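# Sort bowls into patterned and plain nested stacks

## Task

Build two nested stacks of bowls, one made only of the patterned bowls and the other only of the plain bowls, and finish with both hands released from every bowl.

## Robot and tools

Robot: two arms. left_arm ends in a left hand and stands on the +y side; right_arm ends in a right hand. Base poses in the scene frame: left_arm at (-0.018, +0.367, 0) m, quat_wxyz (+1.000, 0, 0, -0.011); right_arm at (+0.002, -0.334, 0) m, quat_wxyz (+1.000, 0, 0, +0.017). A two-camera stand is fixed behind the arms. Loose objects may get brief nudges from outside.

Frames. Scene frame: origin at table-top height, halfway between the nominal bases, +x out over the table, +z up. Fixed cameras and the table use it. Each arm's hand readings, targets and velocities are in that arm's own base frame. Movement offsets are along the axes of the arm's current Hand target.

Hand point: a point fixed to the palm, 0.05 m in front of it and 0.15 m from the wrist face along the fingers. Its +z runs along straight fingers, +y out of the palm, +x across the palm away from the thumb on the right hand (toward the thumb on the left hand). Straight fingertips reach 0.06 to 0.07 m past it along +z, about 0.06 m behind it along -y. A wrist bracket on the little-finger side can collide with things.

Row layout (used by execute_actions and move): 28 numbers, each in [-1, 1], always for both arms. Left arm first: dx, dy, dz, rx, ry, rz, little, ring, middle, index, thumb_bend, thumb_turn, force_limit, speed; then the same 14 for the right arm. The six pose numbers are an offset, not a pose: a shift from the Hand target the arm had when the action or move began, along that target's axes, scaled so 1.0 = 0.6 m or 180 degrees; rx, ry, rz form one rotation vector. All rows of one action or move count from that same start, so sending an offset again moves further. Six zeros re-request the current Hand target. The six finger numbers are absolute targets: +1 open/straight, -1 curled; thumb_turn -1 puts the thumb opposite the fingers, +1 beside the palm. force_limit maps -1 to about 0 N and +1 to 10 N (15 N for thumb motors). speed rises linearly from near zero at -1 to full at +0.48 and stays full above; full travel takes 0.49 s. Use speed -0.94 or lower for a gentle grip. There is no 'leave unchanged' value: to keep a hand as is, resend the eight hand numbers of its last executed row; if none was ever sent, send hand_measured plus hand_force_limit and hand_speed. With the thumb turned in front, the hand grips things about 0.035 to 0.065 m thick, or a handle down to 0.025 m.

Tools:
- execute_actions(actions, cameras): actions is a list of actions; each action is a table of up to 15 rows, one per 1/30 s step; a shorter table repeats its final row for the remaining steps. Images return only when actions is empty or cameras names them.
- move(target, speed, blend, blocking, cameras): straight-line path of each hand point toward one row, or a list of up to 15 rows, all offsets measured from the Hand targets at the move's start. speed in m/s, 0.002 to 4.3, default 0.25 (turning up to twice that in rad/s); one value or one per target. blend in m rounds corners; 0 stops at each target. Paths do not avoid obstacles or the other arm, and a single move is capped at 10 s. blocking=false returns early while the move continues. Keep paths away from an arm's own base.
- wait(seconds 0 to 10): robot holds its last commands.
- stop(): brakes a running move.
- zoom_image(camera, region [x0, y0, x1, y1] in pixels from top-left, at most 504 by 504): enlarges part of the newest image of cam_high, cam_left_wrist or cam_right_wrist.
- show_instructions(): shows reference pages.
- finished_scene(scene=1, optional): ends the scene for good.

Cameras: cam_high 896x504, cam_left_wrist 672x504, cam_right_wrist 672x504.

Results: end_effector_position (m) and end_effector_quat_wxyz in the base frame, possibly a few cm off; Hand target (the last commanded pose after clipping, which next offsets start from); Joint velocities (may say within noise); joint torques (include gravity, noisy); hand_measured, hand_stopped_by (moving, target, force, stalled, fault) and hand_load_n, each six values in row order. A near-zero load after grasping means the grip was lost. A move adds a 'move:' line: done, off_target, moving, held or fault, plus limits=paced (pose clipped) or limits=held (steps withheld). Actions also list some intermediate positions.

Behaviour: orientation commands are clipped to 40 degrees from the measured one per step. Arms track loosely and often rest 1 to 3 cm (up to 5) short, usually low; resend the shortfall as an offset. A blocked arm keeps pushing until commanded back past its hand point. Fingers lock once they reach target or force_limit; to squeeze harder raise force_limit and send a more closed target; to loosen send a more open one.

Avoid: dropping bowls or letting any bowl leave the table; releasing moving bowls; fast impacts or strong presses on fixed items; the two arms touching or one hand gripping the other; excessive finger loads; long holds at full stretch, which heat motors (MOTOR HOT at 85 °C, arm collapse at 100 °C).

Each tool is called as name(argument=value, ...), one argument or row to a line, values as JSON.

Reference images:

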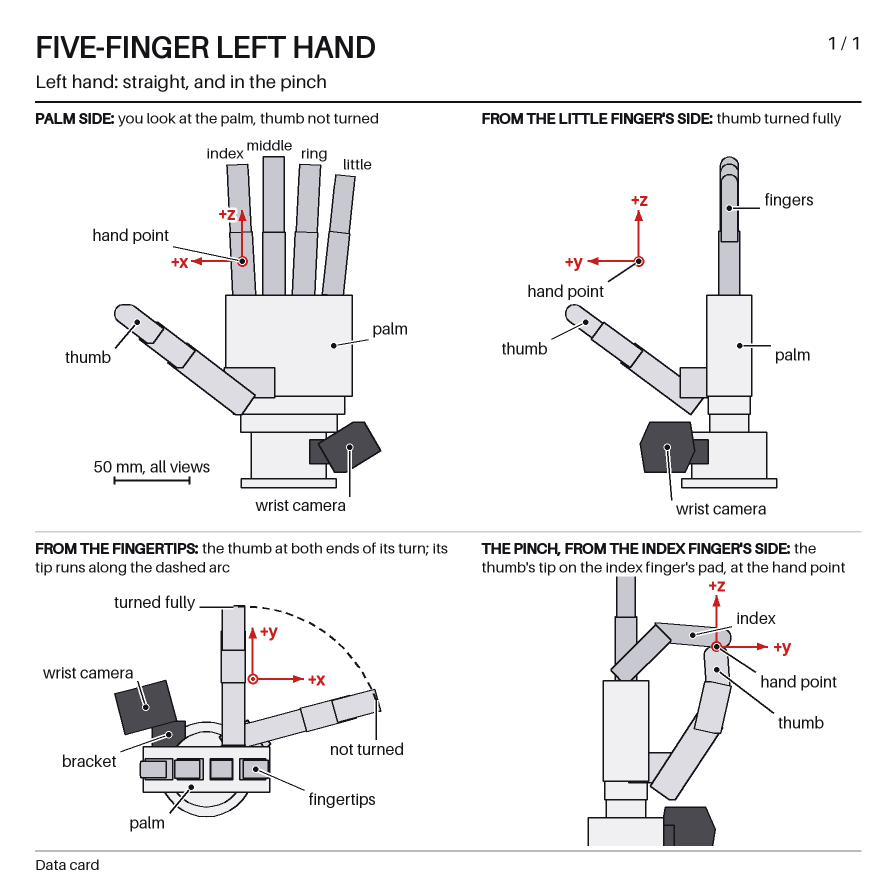

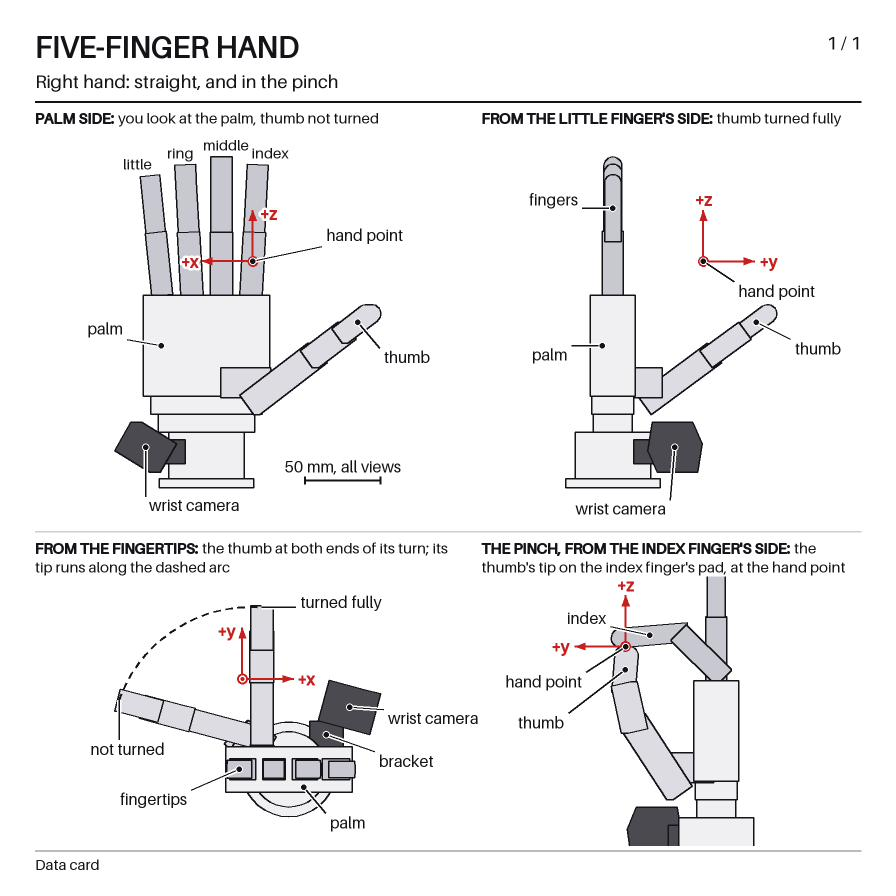

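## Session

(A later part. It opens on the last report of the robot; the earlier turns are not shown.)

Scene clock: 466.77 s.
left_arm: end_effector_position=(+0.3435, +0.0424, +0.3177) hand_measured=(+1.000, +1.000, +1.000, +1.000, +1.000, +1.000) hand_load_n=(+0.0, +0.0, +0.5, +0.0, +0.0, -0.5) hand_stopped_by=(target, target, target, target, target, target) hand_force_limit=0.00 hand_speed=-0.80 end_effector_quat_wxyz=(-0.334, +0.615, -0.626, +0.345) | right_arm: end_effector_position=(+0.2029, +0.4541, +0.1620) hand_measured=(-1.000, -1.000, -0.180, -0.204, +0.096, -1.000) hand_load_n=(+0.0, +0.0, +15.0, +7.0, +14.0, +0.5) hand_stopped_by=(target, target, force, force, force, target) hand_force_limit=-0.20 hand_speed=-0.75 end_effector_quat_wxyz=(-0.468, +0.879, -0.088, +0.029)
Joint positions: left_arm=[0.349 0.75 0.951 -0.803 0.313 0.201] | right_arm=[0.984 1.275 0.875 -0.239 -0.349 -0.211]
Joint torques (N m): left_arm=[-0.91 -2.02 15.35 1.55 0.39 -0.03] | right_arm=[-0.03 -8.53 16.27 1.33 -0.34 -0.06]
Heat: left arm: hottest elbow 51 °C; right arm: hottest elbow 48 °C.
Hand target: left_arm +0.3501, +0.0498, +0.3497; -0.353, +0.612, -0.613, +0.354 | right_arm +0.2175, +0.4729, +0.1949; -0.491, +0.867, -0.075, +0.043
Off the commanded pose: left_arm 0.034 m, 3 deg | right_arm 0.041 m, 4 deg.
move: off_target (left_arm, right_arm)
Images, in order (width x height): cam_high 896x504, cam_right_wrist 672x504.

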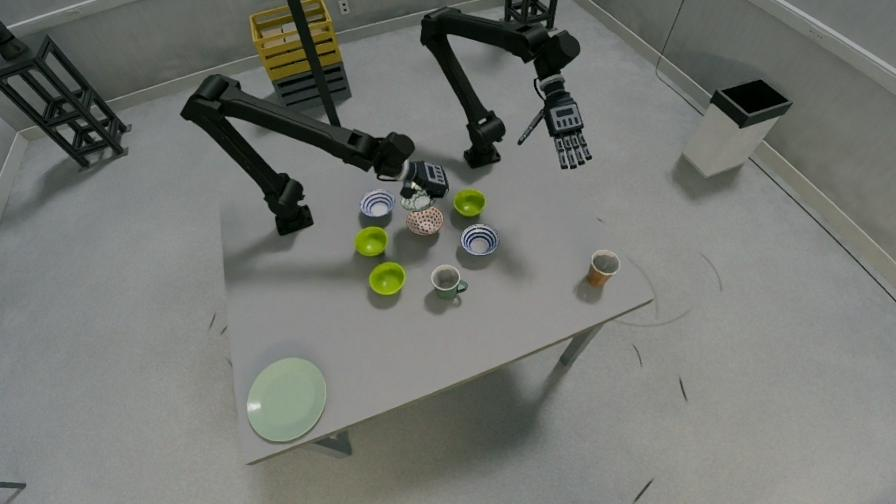

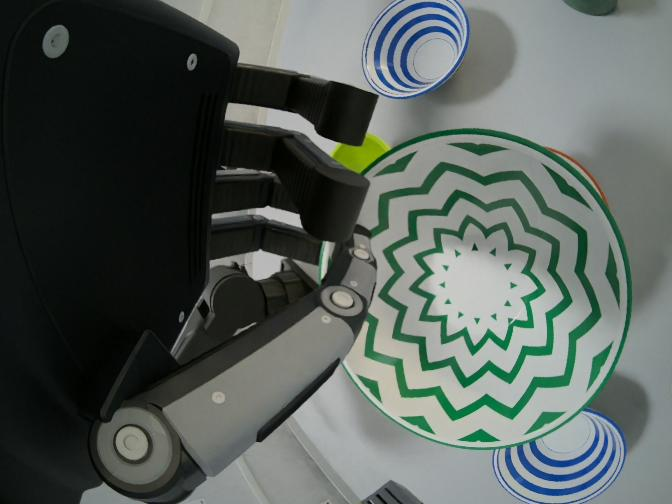

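move(
  target=[0,0,0,0,0,0,1,1,1,1,1,1,0,-0.8, 0.0137,0.0648,0.0378,0,0,0,-1,-1,-0.4,-0.4,-0.2,-1,-0.2,-0.75],
  speed=0.1,
  cameras=["cam_high","cam_right_wrist"],
)

zoom_image(
  camera="cam_high",
  region=[370, 120, 510, 260],
)

Scene clock: 500.43 s.
left_arm: end_effector_position=(+0.3435, +0.0424, +0.3177) hand_measured=(+1.000, +1.000, +1.000, +1.000, +1.000, +1.000) hand_load_n=(+0.0, +0.0, +0.0, +0.0, -0.5, -0.5) hand_stopped_by=(target, target, target, target, target, target) hand_force_limit=0.00 hand_speed=-0.80 end_effector_quat_wxyz=(-0.334, +0.615, -0.626, +0.345) | right_arm: end_effector_position=(+0.2148, +0.4615, +0.1353) hand_measured=(-1.000, -1.000, -0.180, -0.204, +0.096, -1.000) hand_load_n=(+0.0, +0.5, +14.5, +6.5, +13.5, +0.5) hand_stopped_by=(target, target, force, force, force, target) hand_force_limit=-0.20 hand_speed=-0.75 end_effector_quat_wxyz=(-0.471, +0.878, -0.085, +0.029)
Joint positions: left_arm=[0.349 0.75 0.951 -0.803 0.313 0.201] | right_arm=[0.968 1.343 0.857 -0.151 -0.365 -0.223]
Joint torques (N m): left_arm=[-0.85 -2.02 15.34 1.57 0.39 -0.03] | right_arm=[-0.26 -8.7 11.44 3.1 -0.34 -0.1]
Heat: left arm: hottest elbow 52 °C; right arm: hottest elbow 53 °C.
Hand target: left_arm +0.3501, +0.0498, +0.3497; -0.353, +0.612, -0.613, +0.354 | right_arm +0.2253, +0.4709, +0.1499; -0.491, +0.867, -0.075, +0.043
Off the commanded pose: left_arm 0.034 m, 3 deg | right_arm 0.020 m, 3 deg.
move: off_target (left_arm, right_arm)
Images, in order (width x height): cam_high 896x504, cam_right_wrist 672x504.

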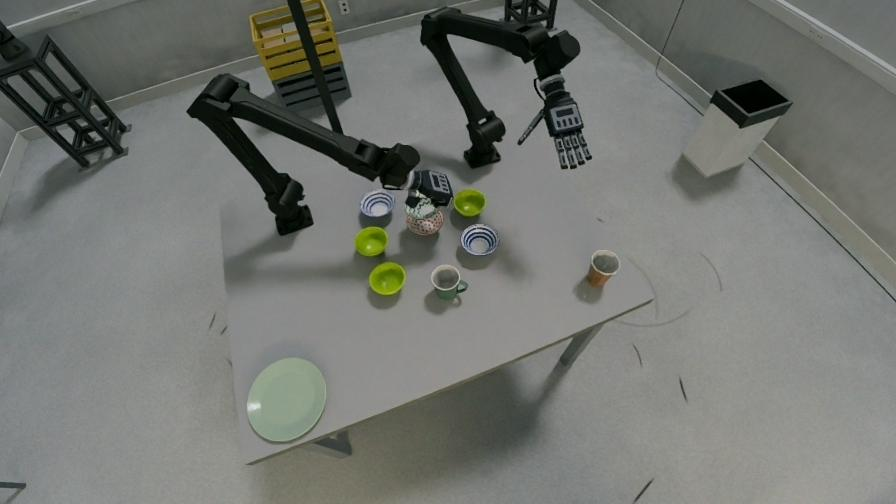

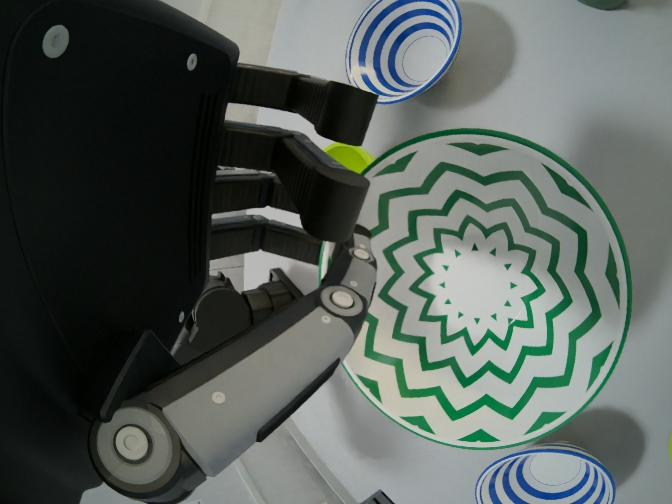

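Scaled by 3.600 from the camera's 896x504 image, which has a finer 1280x720 frame.

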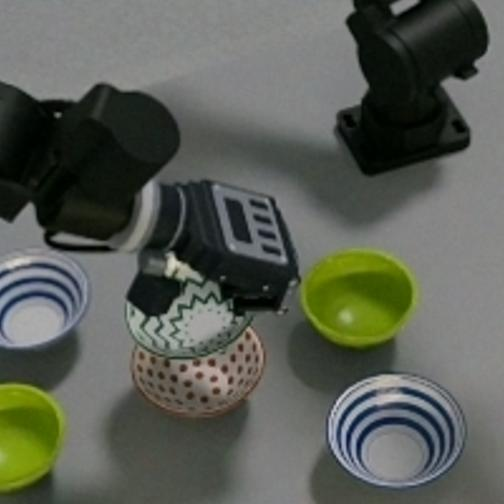

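move(
  target=[0,0,0,0,0,0,1,1,1,1,1,1,0,-0.8, -0.0017,0.074,0.0322,0,0,0,-1,-1,-0.4,-0.4,-0.2,-1,-0.2,-0.75],
  speed=0.08,
  cameras=["cam_high","cam_right_wrist"],
)

zoom_image(
  camera="cam_high",
  region=[370, 120, 510, 260],
)

Scene clock: 508.43 s.
left_arm: end_effector_position=(+0.3435, +0.0424, +0.3177) hand_measured=(+1.000, +1.000, +1.000, +1.000, +1.000, +1.000) hand_load_n=(+0.0, -0.5, +0.0, -0.5, +0.0, +0.0) hand_stopped_by=(target, target, target, target, target, target) hand_force_limit=0.00 hand_speed=-0.80 end_effector_quat_wxyz=(-0.334, +0.615, -0.626, +0.345) | right_arm: end_effector_position=(+0.2124, +0.4557, +0.0892) hand_measured=(-1.000, -1.000, -0.180, -0.204, +0.096, -1.000) hand_load_n=(+0.0, +0.0, +15.0, +6.5, +14.0, +0.5) hand_stopped_by=(target, target, force, force, force, target) hand_force_limit=-0.20 hand_speed=-0.75 end_effector_quat_wxyz=(-0.472, +0.877, -0.085, +0.030)
Joint positions: left_arm=[0.349 0.75 0.951 -0.803 0.313 0.201] | right_arm=[0.965 1.402 0.771 -0.004 -0.369 -0.226]
Joint torques (N m): left_arm=[-0.91 -2.02 15.34 1.55 0.39 -0.03] | right_arm=[-0.21 -8.18 10.36 3.26 -0.34 -0.06]
Heat: left arm: hottest elbow 52 °C; right arm: hottest elbow 51 °C.
Hand target: left_arm +0.3501, +0.0498, +0.3497; -0.353, +0.612, -0.613, +0.354 | right_arm +0.2234, +0.4648, +0.1019; -0.491, +0.867, -0.075, +0.043
Off the commanded pose: left_arm 0.034 m, 3 deg | right_arm 0.019 m, 3 deg.
move: off_target (left_arm, right_arm)
Images, in order (width x height): cam_high 896x504, cam_right_wrist 672x504.

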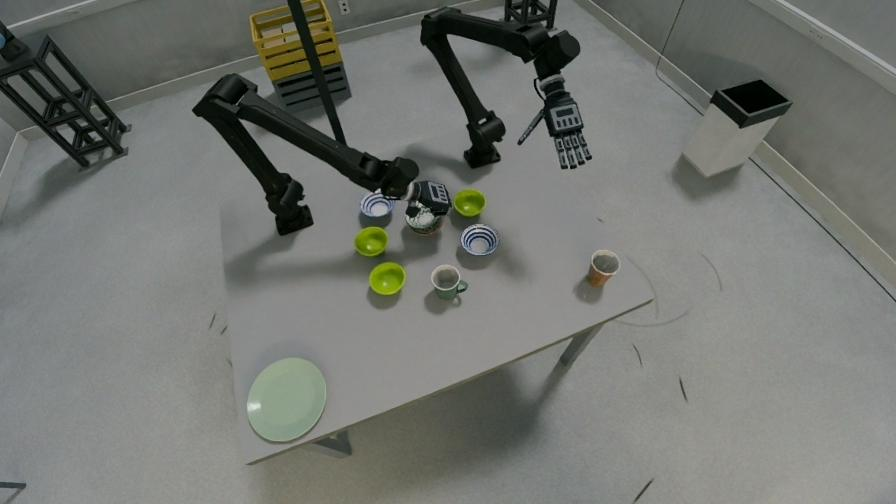

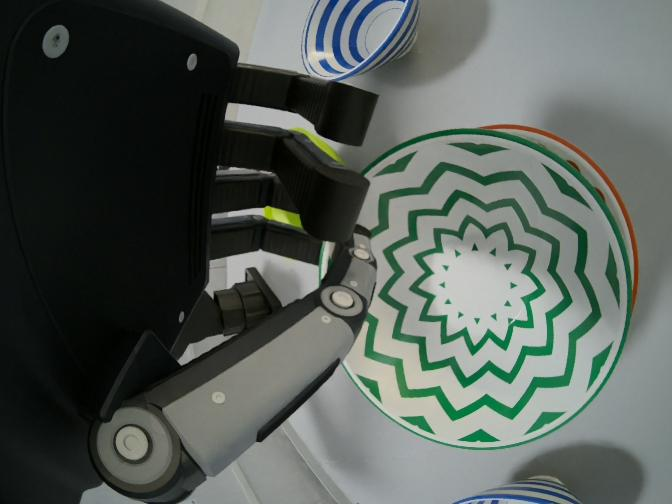

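Scaled by 3.600 from the camera's 896x504 image, which has a finer 1280x720 frame.

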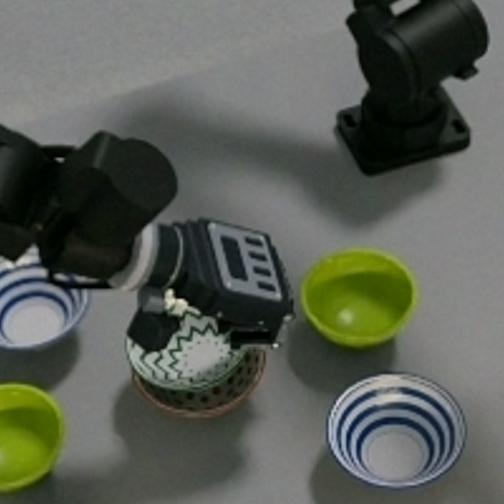

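move(
  target=[0,0,0,0,0,0,1,1,1,1,1,1,0,-0.8, 0.006,0.0387,0.0165,0,0,0,-1,-1,-0.4,-0.4,-0.2,-1,-0.2,-0.75],
  speed=0.06,
  cameras=["cam_high","cam_right_wrist"],
)

zoom_image(
  camera="cam_high",
  region=[370, 120, 510, 260],
)

Scene clock: 536.97 s.
left_arm: end_effector_position=(+0.3435, +0.0424, +0.3177) hand_measured=(+1.000, +1.000, +1.000, +1.000, +1.000, +1.000) hand_load_n=(+0.0, +0.0, +0.0, +0.0, +0.0, +0.0) hand_stopped_by=(target, target, target, target, target, target) hand_force_limit=0.00 hand_speed=-0.80 end_effector_quat_wxyz=(-0.334, +0.615, -0.626, +0.345) | right_arm: end_effector_position=(+0.2172, +0.4554, +0.0730) hand_measured=(-1.000, -1.000, -0.180, -0.204, +0.096, -1.000) hand_load_n=(+0.0, +0.5, +10.5, +6.5, +10.5, +0.0) hand_stopped_by=(target, target, force, force, force, target) hand_force_limit=-0.20 hand_speed=-0.75 end_effector_quat_wxyz=(-0.480, +0.873, -0.083, +0.032)
Joint positions: left_arm=[0.349 0.75 0.951 -0.803 0.313 0.201] | right_arm=[0.953 1.438 0.743 0.078 -0.38 -0.23]
Joint torques (N m): left_arm=[-0.91 -2.02 15.34 1.55 0.39 -0.03] | right_arm=[-0.38 -8.18 9.66 2.85 -0.28 -0.14]
Heat: left arm: hottest elbow 53 °C; right arm: hottest elbow 46 °C.
Hand target: left_arm +0.3501, +0.0498, +0.3497; -0.353, +0.612, -0.613, +0.354 | right_arm +0.2263, +0.4608, +0.0769; -0.491, +0.867, -0.075, +0.043
Off the commanded pose: left_arm 0.034 m, 3 deg | right_arm 0.011 m, 2 deg.
move: off_target (left_arm, right_arm)
Images, in order (width x height): cam_high 896x504, cam_right_wrist 672x504.

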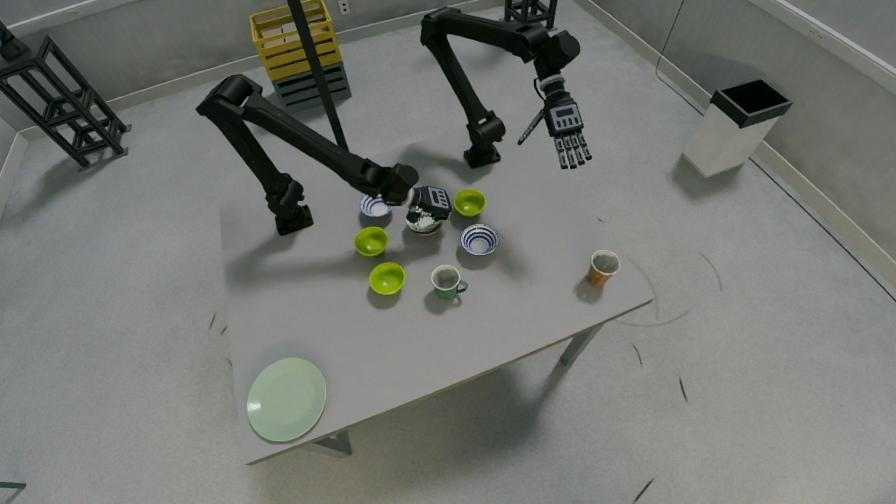

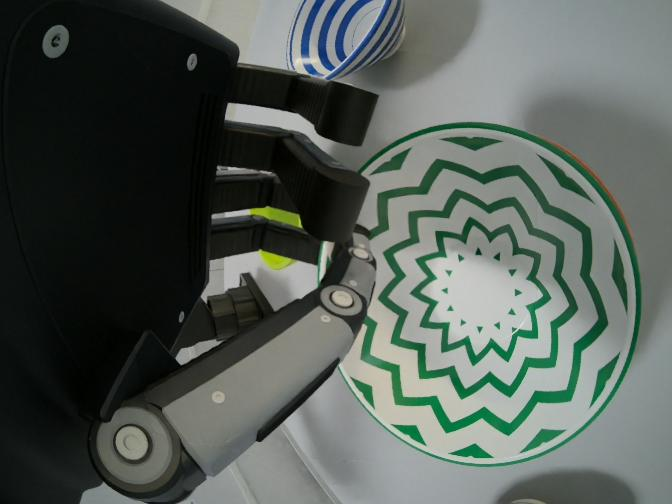

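Scaled by 3.600 from the camera's 896x504 image, which has a finer 1280x720 frame.

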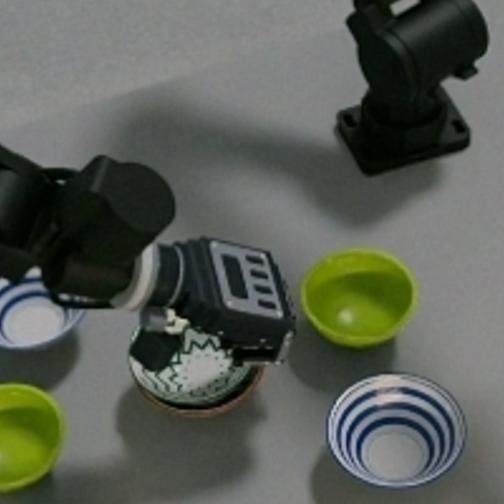

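move(
  target=[0,0,0,0,0,0,1,1,1,1,1,1,0,-0.8, 0.0065,0.0145,0.006,0,0,0,-1,-1,-0.4,-0.4,-0.2,-1,-0.2,-0.75],
  speed=0.06,
  cameras=["cam_high","cam_right_wrist"],
)

zoom_image(
  camera="cam_high",
  region=[370, 120, 510, 260],
)

Scene clock: 542.40 s.
left_arm: end_effector_position=(+0.3435, +0.0424, +0.3177) hand_measured=(+1.000, +1.000, +1.000, +1.000, +1.000, +1.000) hand_load_n=(+0.0, +0.0, +0.0, +0.0, +0.0, +0.0) hand_stopped_by=(target, target, target, target, target, target) hand_force_limit=0.00 hand_speed=-0.80 end_effector_quat_wxyz=(-0.334, +0.615, -0.626, +0.345) | right_arm: end_effector_position=(+0.2207, +0.4576, +0.0700) hand_measured=(-1.000, -1.000, -0.180, -0.204, +0.096, -1.000) hand_load_n=(+0.0, +0.0, +7.0, +7.0, +7.5, +0.0) hand_stopped_by=(target, target, force, force, force, target) hand_force_limit=-0.20 hand_speed=-0.75 end_effector_quat_wxyz=(-0.487, +0.869, -0.081, +0.032)
Joint positions: left_arm=[0.349 0.75 0.951 -0.803 0.313 0.201] | right_arm=[0.946 1.454 0.74 0.11 -0.392 -0.231]
Joint torques (N m): left_arm=[-0.91 -2.08 15.34 1.57 0.39 -0.03] | right_arm=[-0.73 -8.12 8.98 2.78 -0.19 -0.15]
Heat: left arm: hottest elbow 53 °C; right arm: hottest elbow 45 °C.
Hand target: left_arm +0.3501, +0.0498, +0.3497; -0.353, +0.612, -0.613, +0.354 | right_arm +0.2300, +0.4587, +0.0676; -0.491, +0.867, -0.075, +0.043
Off the commanded pose: left_arm 0.034 m, 3 deg | right_arm 0.010 m, 2 deg.
move: off_target (left_arm)
Images, in order (width x height): cam_high 896x504, cam_right_wrist 672x504.

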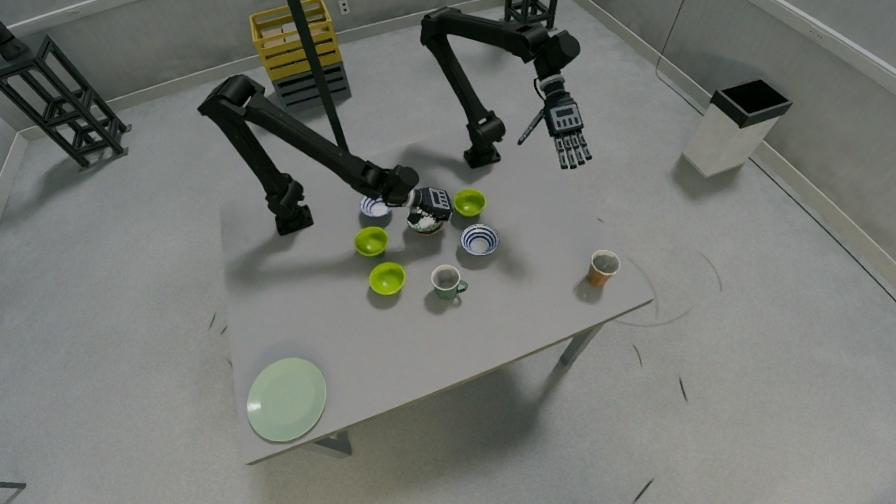

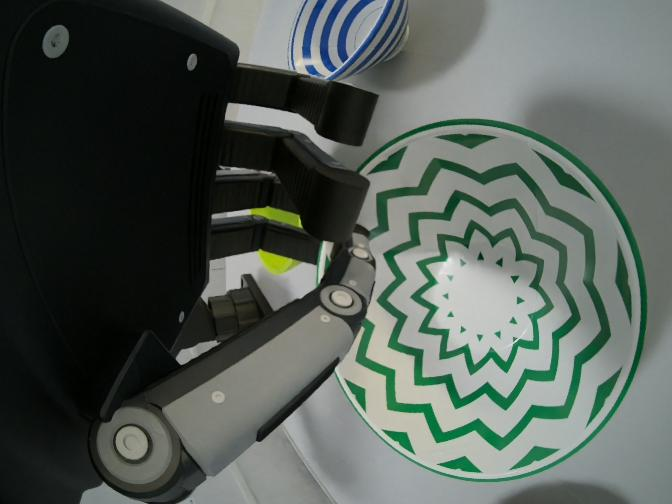

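Scaled by 3.600 from the camera's 896x504 image, which has a finer 1280x720 frame.

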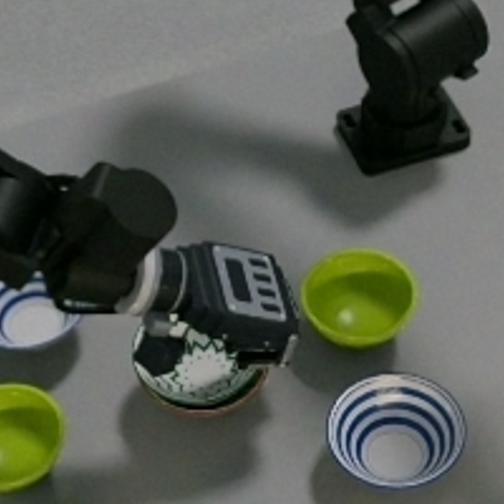

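move(
  target=[0,0,0,0,0,0,1,1,1,1,1,1,0,-0.8, 0,0,0,0,0,0,-1,-1,0.3,0.3,0.35,-1,-0.2,-0.6],
  speed=0.06,
  cameras=["cam_high","cam_right_wrist"],
)

zoom_image(
  camera="cam_high",
  region=[370, 120, 510, 260],
)

Scene clock: 551.57 s.
left_arm: end_effector_position=(+0.3435, +0.0424, +0.3177) hand_measured=(+1.000, +1.000, +1.000, +1.000, +1.000, +1.000) hand_load_n=(+0.0, +0.0, +0.0, +0.0, +0.0, +0.0) hand_stopped_by=(target, target, target, target, target, target) hand_force_limit=0.00 hand_speed=-0.80 end_effector_quat_wxyz=(-0.334, +0.615, -0.626, +0.345) | right_arm: end_effector_position=(+0.2225, +0.4566, +0.0683) hand_measured=(-1.000, -1.000, +0.300, +0.300, +0.350, -1.000) hand_load_n=(+0.0, +0.0, +0.0, +0.0, +0.5, +0.0) hand_stopped_by=(target, target, target, target, target, target) hand_force_limit=-0.20 hand_speed=-0.60 end_effector_quat_wxyz=(-0.485, +0.870, -0.081, +0.034)
Joint positions: left_arm=[0.349 0.75 0.951 -0.803 0.313 0.201] | right_arm=[0.942 1.457 0.74 0.111 -0.391 -0.235]
Joint torques (N m): left_arm=[-0.91 -2.02 15.34 1.55 0.4 -0.03] | right_arm=[-0.26 -7.82 8.92 2.66 -0.19 -0.12]
Heat: left arm: hottest elbow 53 °C; right arm: hottest elbow 45 °C.
Hand target: left_arm +0.3501, +0.0498, +0.3497; -0.353, +0.612, -0.613, +0.354 | right_arm +0.2301, +0.4588, +0.0677; -0.491, +0.867, -0.075, +0.043
Off the commanded pose: left_arm 0.034 m, 3 deg | right_arm 0.008 m, 1 deg.
move: off_target (left_arm)
Images, in order (width x height): cam_high 896x504, cam_right_wrist 672x504.

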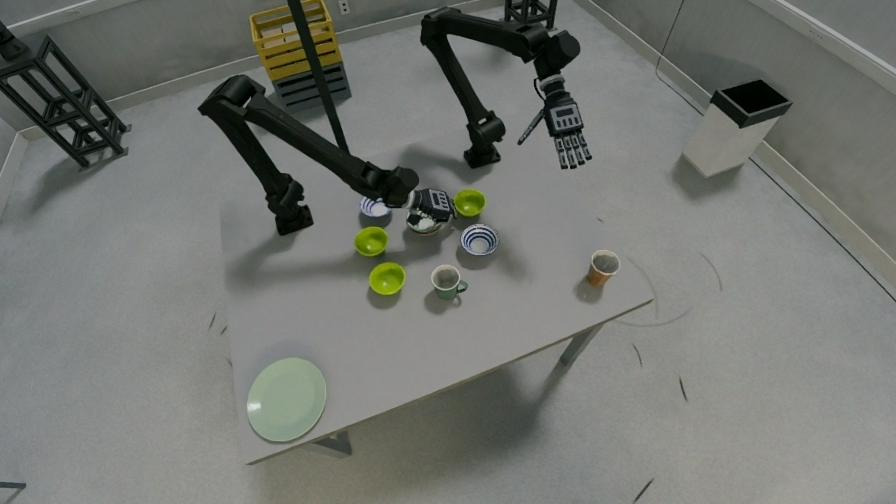

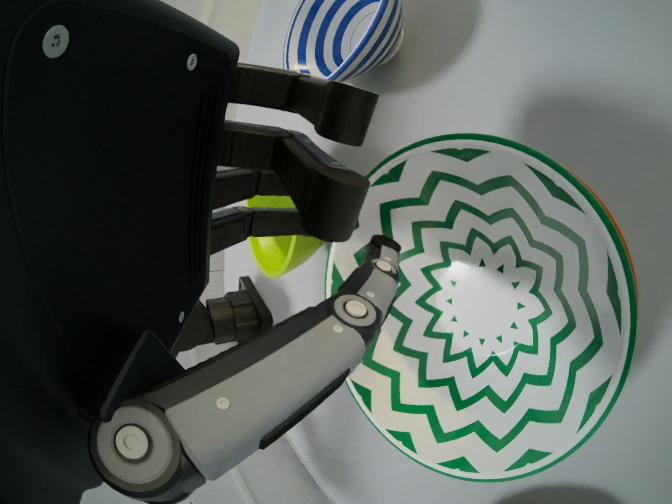

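Scaled by 3.600 from the camera's 896x504 image, which has a finer 1280x720 frame.

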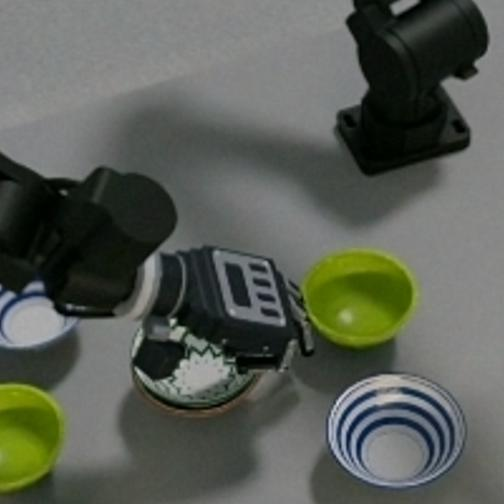

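move(
  target=[
    [0,0,0,0,0,0,1,1,1,1,1,1,0,-0.8, 0,-0.1287,-0.0773,0,0,0,-1,-1,0.3,0.3,0.35,-1,-0.2,-0.6],
    [0,0,0,0,0,0,1,1,1,1,1,1,0,-0.8, -0.2002,-0.0463,-0.2048,0,0,0,-1,-1,0.3,0.3,0.35,-1,-0.2,-0.6],
  ],
  speed=[0.1,0.2],
  blend=[0.03,0],
  cameras=["cam_high","cam_right_wrist"],
)

zoom_image(
  camera="cam_high",
  region=[330, 120, 510, 300],
)

Scene clock: 565.27 s.
left_arm: end_effector_position=(+0.3435, +0.0424, +0.3177) hand_measured=(+1.000, +1.000, +1.000, +1.000, +1.000, +1.000) hand_load_n=(+0.0, -0.5, +0.0, +0.0, +0.0, +0.0) hand_stopped_by=(target, target, target, target, target, target) hand_force_limit=0.00 hand_speed=-0.80 end_effector_quat_wxyz=(-0.334, +0.615, -0.626, +0.345) | right_arm: end_effector_position=(+0.0998, +0.3897, +0.1497) hand_measured=(-1.000, -1.000, +0.300, +0.300, +0.350, -1.000) hand_load_n=(+0.0, +0.5, +0.0, +0.0, +0.0, +0.0) hand_stopped_by=(target, target, target, target, target, target) hand_force_limit=-0.20 hand_speed=-0.60 end_effector_quat_wxyz=(-0.489, +0.868, -0.071, +0.048)
Joint positions: left_arm=[0.349 0.75 0.951 -0.803 0.313 0.201] | right_arm=[1.177 0.938 0.577 -0.193 -0.184 -0.129]
Joint torques (N m): left_arm=[-0.97 -2.02 15.34 1.57 0.39 -0.03] | right_arm=[1.03 -4.6 10.92 1.36 -0.04 0.21]
Heat: left arm: hottest elbow 53 °C; right arm: hottest elbow 45 °C.
Hand target: left_arm +0.3501, +0.0498, +0.3497; -0.353, +0.612, -0.613, +0.354 | right_arm +0.0959, +0.3899, +0.1545; -0.491, +0.867, -0.075, +0.043
Off the commanded pose: left_arm 0.034 m, 3 deg | right_arm 0.006 m, 1 deg.
move: off_target (left_arm)
Images, in order (width x height): cam_high 896x504, cam_right_wrist 672x504.

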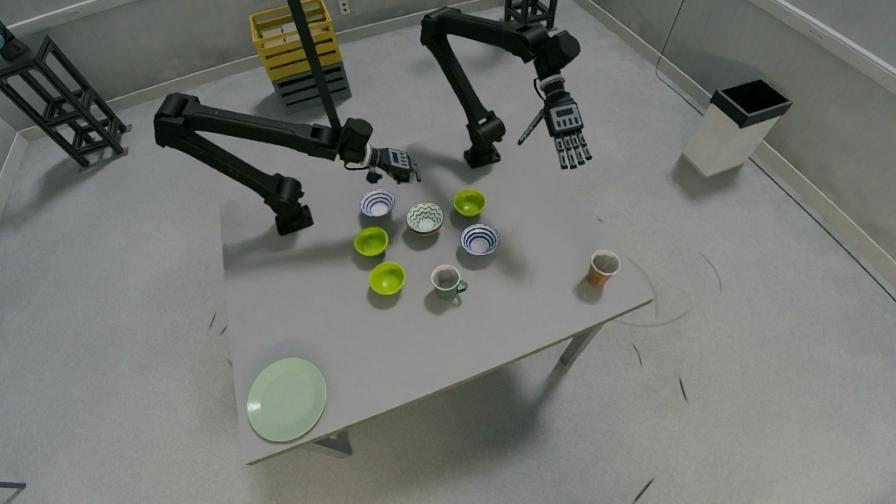

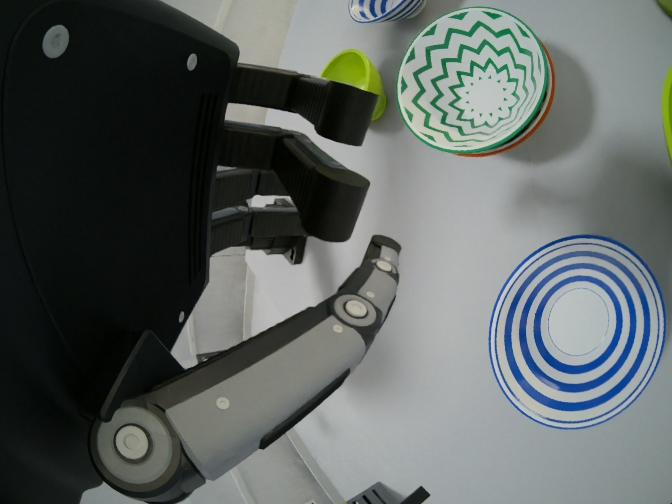

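Scaled by 2.800 from the camera's 896x504 image, which has a finer 1280x720 frame.

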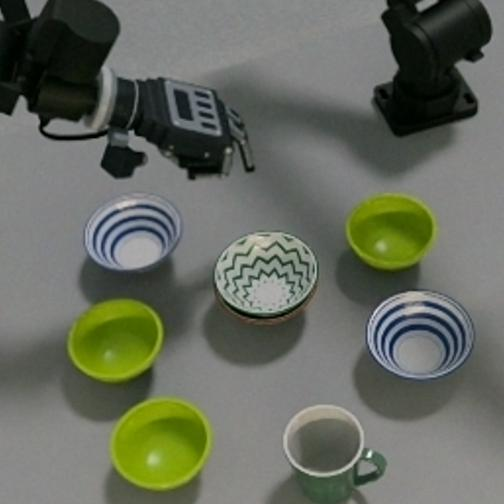

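move(
  target=[0,0,0,0,0,0,1,1,1,1,1,1,0,-0.8, -0.0123,0.1103,0.0008,0,0,0,-1,-1,0.3,0.3,0.35,-1,-0.2,-0.6],
  speed=0.15,
  cameras=["cam_right_wrist"],
)

Scene clock: 579.60 s.
left_arm: end_effector_position=(+0.3435, +0.0424, +0.3177) hand_measured=(+1.000, +1.000, +1.000, +1.000, +1.000, +1.000) hand_load_n=(+0.0, +0.0, +0.0, +0.0, +0.0, -0.5) hand_stopped_by=(target, target, target, target, target, target) hand_force_limit=0.00 hand_speed=-0.80 end_effector_quat_wxyz=(-0.334, +0.615, -0.626, +0.345) | right_arm: end_effector_position=(+0.0831, +0.3495, +0.0859) hand_measured=(-1.000, -1.000, +0.300, +0.300, +0.350, -1.000) hand_load_n=(+0.0, +0.0, +0.0, +0.0, +0.5, +0.0) hand_stopped_by=(target, target, target, target, target, target) hand_force_limit=-0.20 hand_speed=-0.60 end_effector_quat_wxyz=(-0.473, +0.877, -0.074, +0.042)
Joint positions: left_arm=[0.349 0.75 0.951 -0.803 0.313 0.201] | right_arm=[1.177 0.9 0.395 -0.088 -0.184 -0.128]
Joint torques (N m): left_arm=[-0.85 -2.02 15.34 1.57 0.4 -0.03] | right_arm=[1.2 -3.72 10.29 2.84 -0.07 0.17]
Heat: left arm: hottest elbow 53 °C; right arm: hottest elbow 44 °C.
Hand target: left_arm +0.3501, +0.0498, +0.3497; -0.353, +0.612, -0.613, +0.354 | right_arm +0.0828, +0.3580, +0.0975; -0.491, +0.867, -0.075, +0.043
Off the commanded pose: left_arm 0.034 m, 3 deg | right_arm 0.014 m, 2 deg.
move: off_target (left_arm, right_arm)
Images, in order (width x height): cam_right_wrist 672x504.

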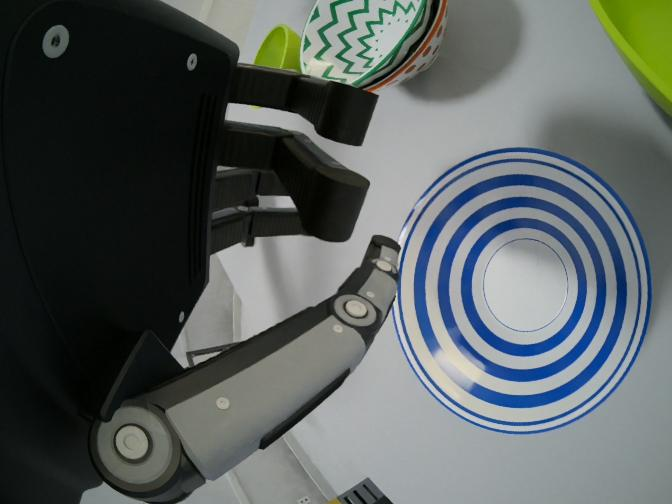

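move(
  target=[0,0,0,0,0,0,1,1,1,1,1,1,0,-0.8, 0.0065,0.0875,0.0085,0,0,0,-1,-1,0.3,0.3,0.35,-1,-0.2,-0.6],
  speed=0.12,
  cameras=["cam_right_wrist"],
)

Scene clock: 595.90 s.
left_arm: end_effector_position=(+0.3435, +0.0424, +0.3177) hand_measured=(+1.000, +1.000, +1.000, +1.000, +1.000, +1.000) hand_load_n=(+0.0, +0.0, +0.0, +0.0, +0.0, +0.0) hand_stopped_by=(target, target, target, target, target, target) hand_force_limit=0.00 hand_speed=-0.80 end_effector_quat_wxyz=(-0.334, +0.615, -0.626, +0.345) | right_arm: end_effector_position=(+0.0777, +0.3296, +0.0459) hand_measured=(-1.000, -1.000, +0.300, +0.300, +0.350, -1.000) hand_load_n=(+0.0, +0.0, +0.0, +0.0, +0.0, +0.0) hand_stopped_by=(target, target, target, target, target, target) hand_force_limit=-0.20 hand_speed=-0.60 end_effector_quat_wxyz=(-0.482, +0.872, -0.076, +0.038)
Joint positions: left_arm=[0.349 0.75 0.951 -0.803 0.313 0.201] | right_arm=[1.153 0.923 0.267 0.08 -0.213 -0.128]
Joint torques (N m): left_arm=[-0.85 -2.02 15.34 1.57 0.39 -0.03] | right_arm=[-0.03 -1.9 9.65 2.73 -0.22 -0.05]
Heat: left arm: hottest elbow 54 °C; right arm: hottest elbow 43 °C.
Hand target: left_arm +0.3501, +0.0498, +0.3497; -0.353, +0.612, -0.613, +0.354 | right_arm +0.0827, +0.3351, +0.0500; -0.491, +0.867, -0.075, +0.043
Off the commanded pose: left_arm 0.034 m, 3 deg | right_arm 0.008 m, 1 deg.
move: off_target (left_arm)
Images, in order (width x height): cam_right_wrist 672x504.

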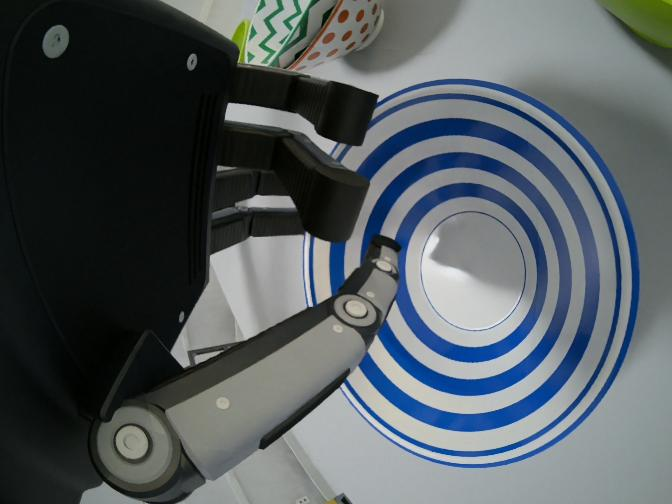

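move(
  target=[
    [0,0,0,0,0,0,1,1,1,1,1,1,0,-0.8, 0,0,0,0,0,0,-1,-1,-0.4,-0.4,-0.2,-1,-0.2,-0.75],
    [0,0,0,0,0,0,1,1,1,1,1,1,0,-0.8, 0,-0.157,-0.094,0,0,0,-1,-1,-0.4,-0.4,-0.2,-1,-0.2,-0.75],
  ],
  speed=0.12,
  cameras=["cam_high","cam_right_wrist"],
)

zoom_image(
  camera="cam_high",
  region=[330, 120, 510, 300],
)

Scene clock: 605.37 s.
left_arm: end_effector_position=(+0.3435, +0.0424, +0.3177) hand_measured=(+1.000, +1.000, +1.000, +1.000, +1.000, +1.000) hand_load_n=(+0.0, +0.0, +0.0, +0.0, +0.0, -0.5) hand_stopped_by=(target, target, target, target, target, target) hand_force_limit=0.00 hand_speed=-0.80 end_effector_quat_wxyz=(-0.334, +0.615, -0.626, +0.345) | right_arm: end_effector_position=(+0.0729, +0.3181, +0.1191) hand_measured=(-1.000, -1.000, -0.158, -0.204, +0.084, -1.000) hand_load_n=(+0.0, +0.0, +7.0, +9.0, +14.5, +0.5) hand_stopped_by=(target, target, force, force, force, target) hand_force_limit=-0.20 hand_speed=-0.75 end_effector_quat_wxyz=(-0.459, +0.884, -0.081, +0.031)
Joint positions: left_arm=[0.349 0.75 0.951 -0.803 0.313 0.201] | right_arm=[1.152 0.721 0.433 -0.343 -0.212 -0.128]
Joint torques (N m): left_arm=[-0.91 -2.02 15.34 1.55 0.39 -0.03] | right_arm=[0.09 -2.32 16.53 1.5 -0.19 -0.02]
Heat: left arm: hottest elbow 54 °C; right arm: hottest elbow 43 °C.
Hand target: left_arm +0.3501, +0.0498, +0.3497; -0.353, +0.612, -0.613, +0.354 | right_arm +0.0827, +0.3351, +0.1597; -0.491, +0.867, -0.075, +0.043
Off the commanded pose: left_arm 0.034 m, 3 deg | right_arm 0.045 m, 4 deg.
move: off_target (left_arm, right_arm)
Images, in order (width x height): cam_high 896x504, cam_right_wrist 672x504.

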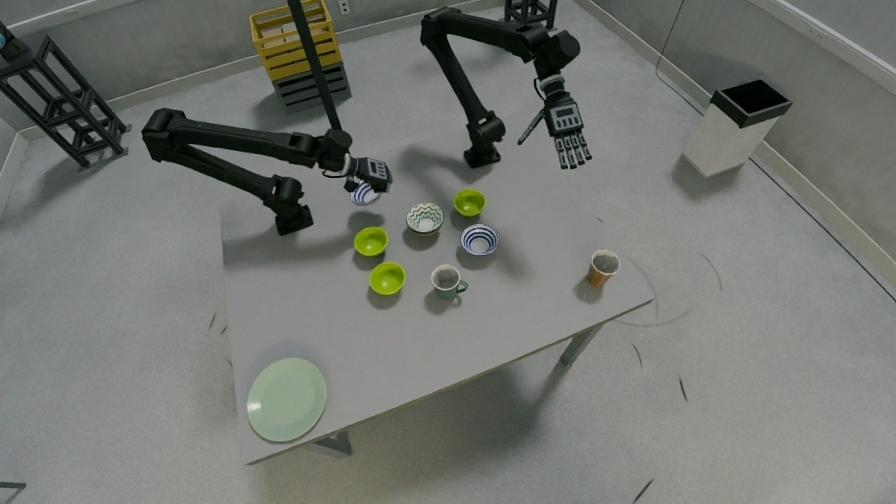

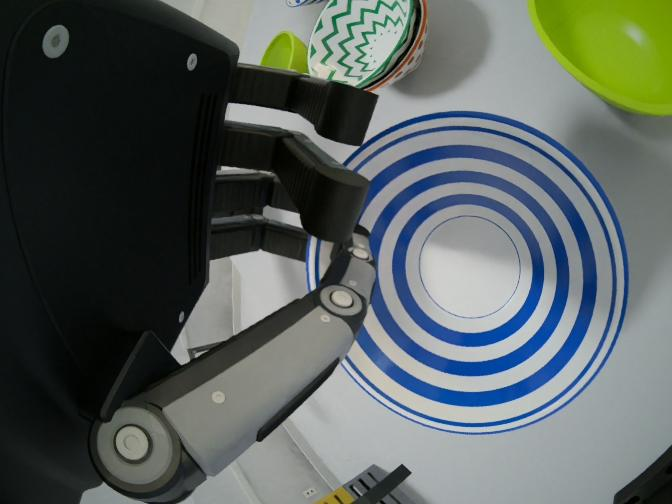

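Scaled by 2.800 from the camera's 896x504 image, which has a finer 1280x720 frame.

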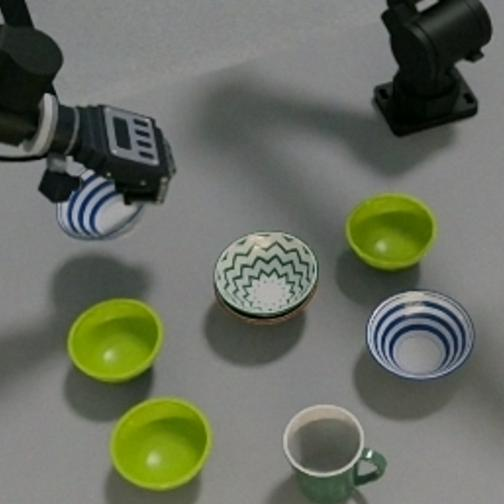

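move(
  target=[
    [0,0,0,0,0,0,1,1,1,1,1,1,0,-0.8, 0,-0.0572,-0.0343,0,0,0,-1,-1,-0.4,-0.4,-0.2,-1,-0.2,-0.75],
    [0,0,0,0,0,0,1,1,1,1,1,1,0,-0.8, 0.197,-0.1875,0.196,0,0,0,-1,-1,-0.4,-0.4,-0.2,-1,-0.2,-0.75],
  ],
  speed=0.12,
  blend=[0.01,0],
  cameras=["cam_high","cam_right_wrist"],
)

zoom_image(
  camera="cam_high",
  region=[370, 120, 510, 260],
)

Scene clock: 620.60 s.
left_arm: end_effector_position=(+0.3435, +0.0424, +0.3177) hand_measured=(+1.000, +1.000, +1.000, +1.000, +1.000, +1.000) hand_load_n=(+0.0, +0.0, +0.0, +0.0, +0.0, -0.5) hand_stopped_by=(target, target, target, target, target, target) hand_force_limit=0.00 hand_speed=-0.80 end_effector_quat_wxyz=(-0.334, +0.615, -0.626, +0.345) | right_arm: end_effector_position=(+0.2057, +0.4452, +0.1579) hand_measured=(-1.000, -1.000, -0.158, -0.204, +0.084, -1.000) hand_load_n=(+0.5, +0.0, +7.0, +9.0, +14.5, +0.5) hand_stopped_by=(target, target, force, force, force, target) hand_force_limit=-0.20 hand_speed=-0.75 end_effector_quat_wxyz=(-0.453, +0.886, -0.092, +0.020)
Joint positions: left_arm=[0.349 0.75 0.951 -0.803 0.313 0.201] | right_arm=[0.964 1.279 0.885 -0.287 -0.367 -0.224]
Joint torques (N m): left_arm=[-0.91 -2.08 15.34 1.55 0.39 -0.03] | right_arm=[0.26 -7.94 16.2 3.04 -0.33 -0.08]
Heat: left arm: hottest elbow 54 °C; right arm: hottest elbow 46 °C.
Hand target: left_arm +0.3501, +0.0498, +0.3497; -0.353, +0.612, -0.613, +0.354 | right_arm +0.2266, +0.4711, +0.1958; -0.491, +0.867, -0.075, +0.043
Off the commanded pose: left_arm 0.034 m, 3 deg | right_arm 0.050 m, 6 deg.
move: off_target (left_arm, right_arm)
Images, in order (width x height): cam_high 896x504, cam_right_wrist 672x504.

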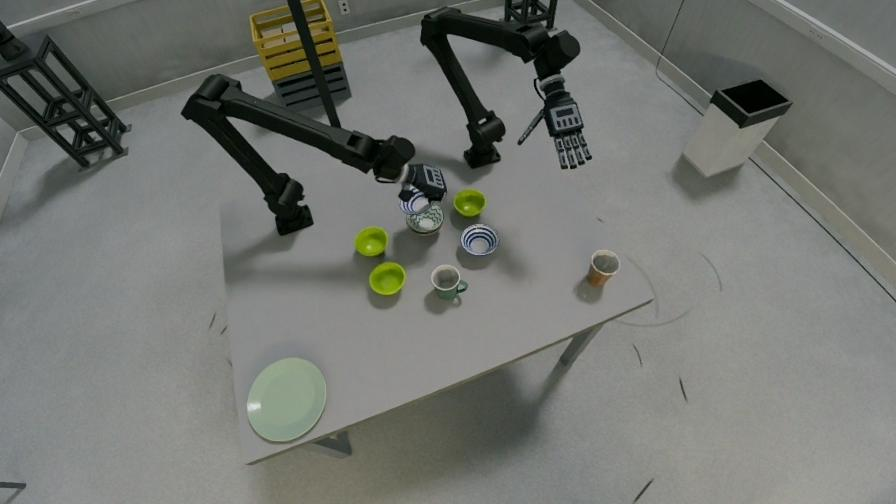

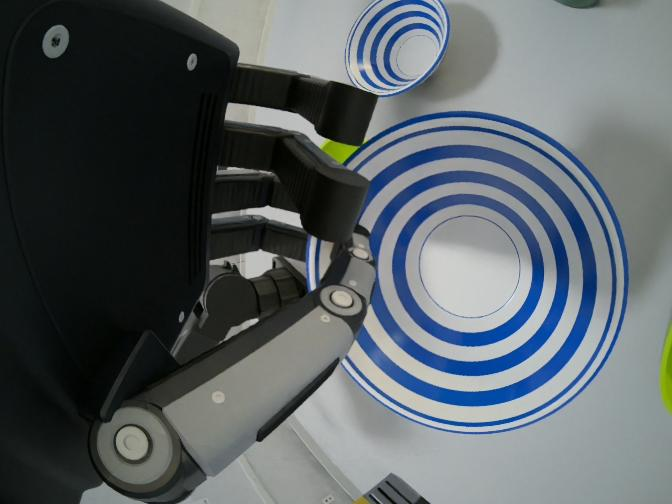

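Scaled by 3.600 from the camera's 896x504 image, which has a finer 1280x720 frame.

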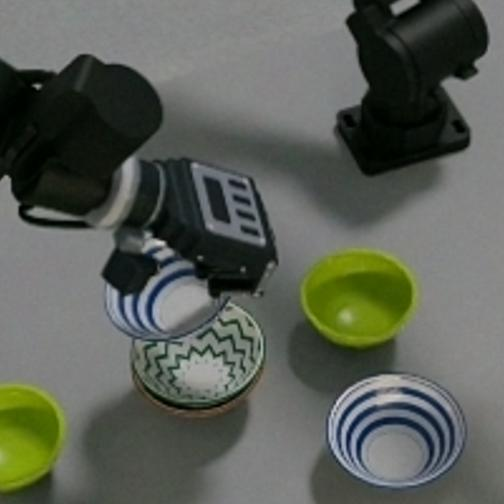

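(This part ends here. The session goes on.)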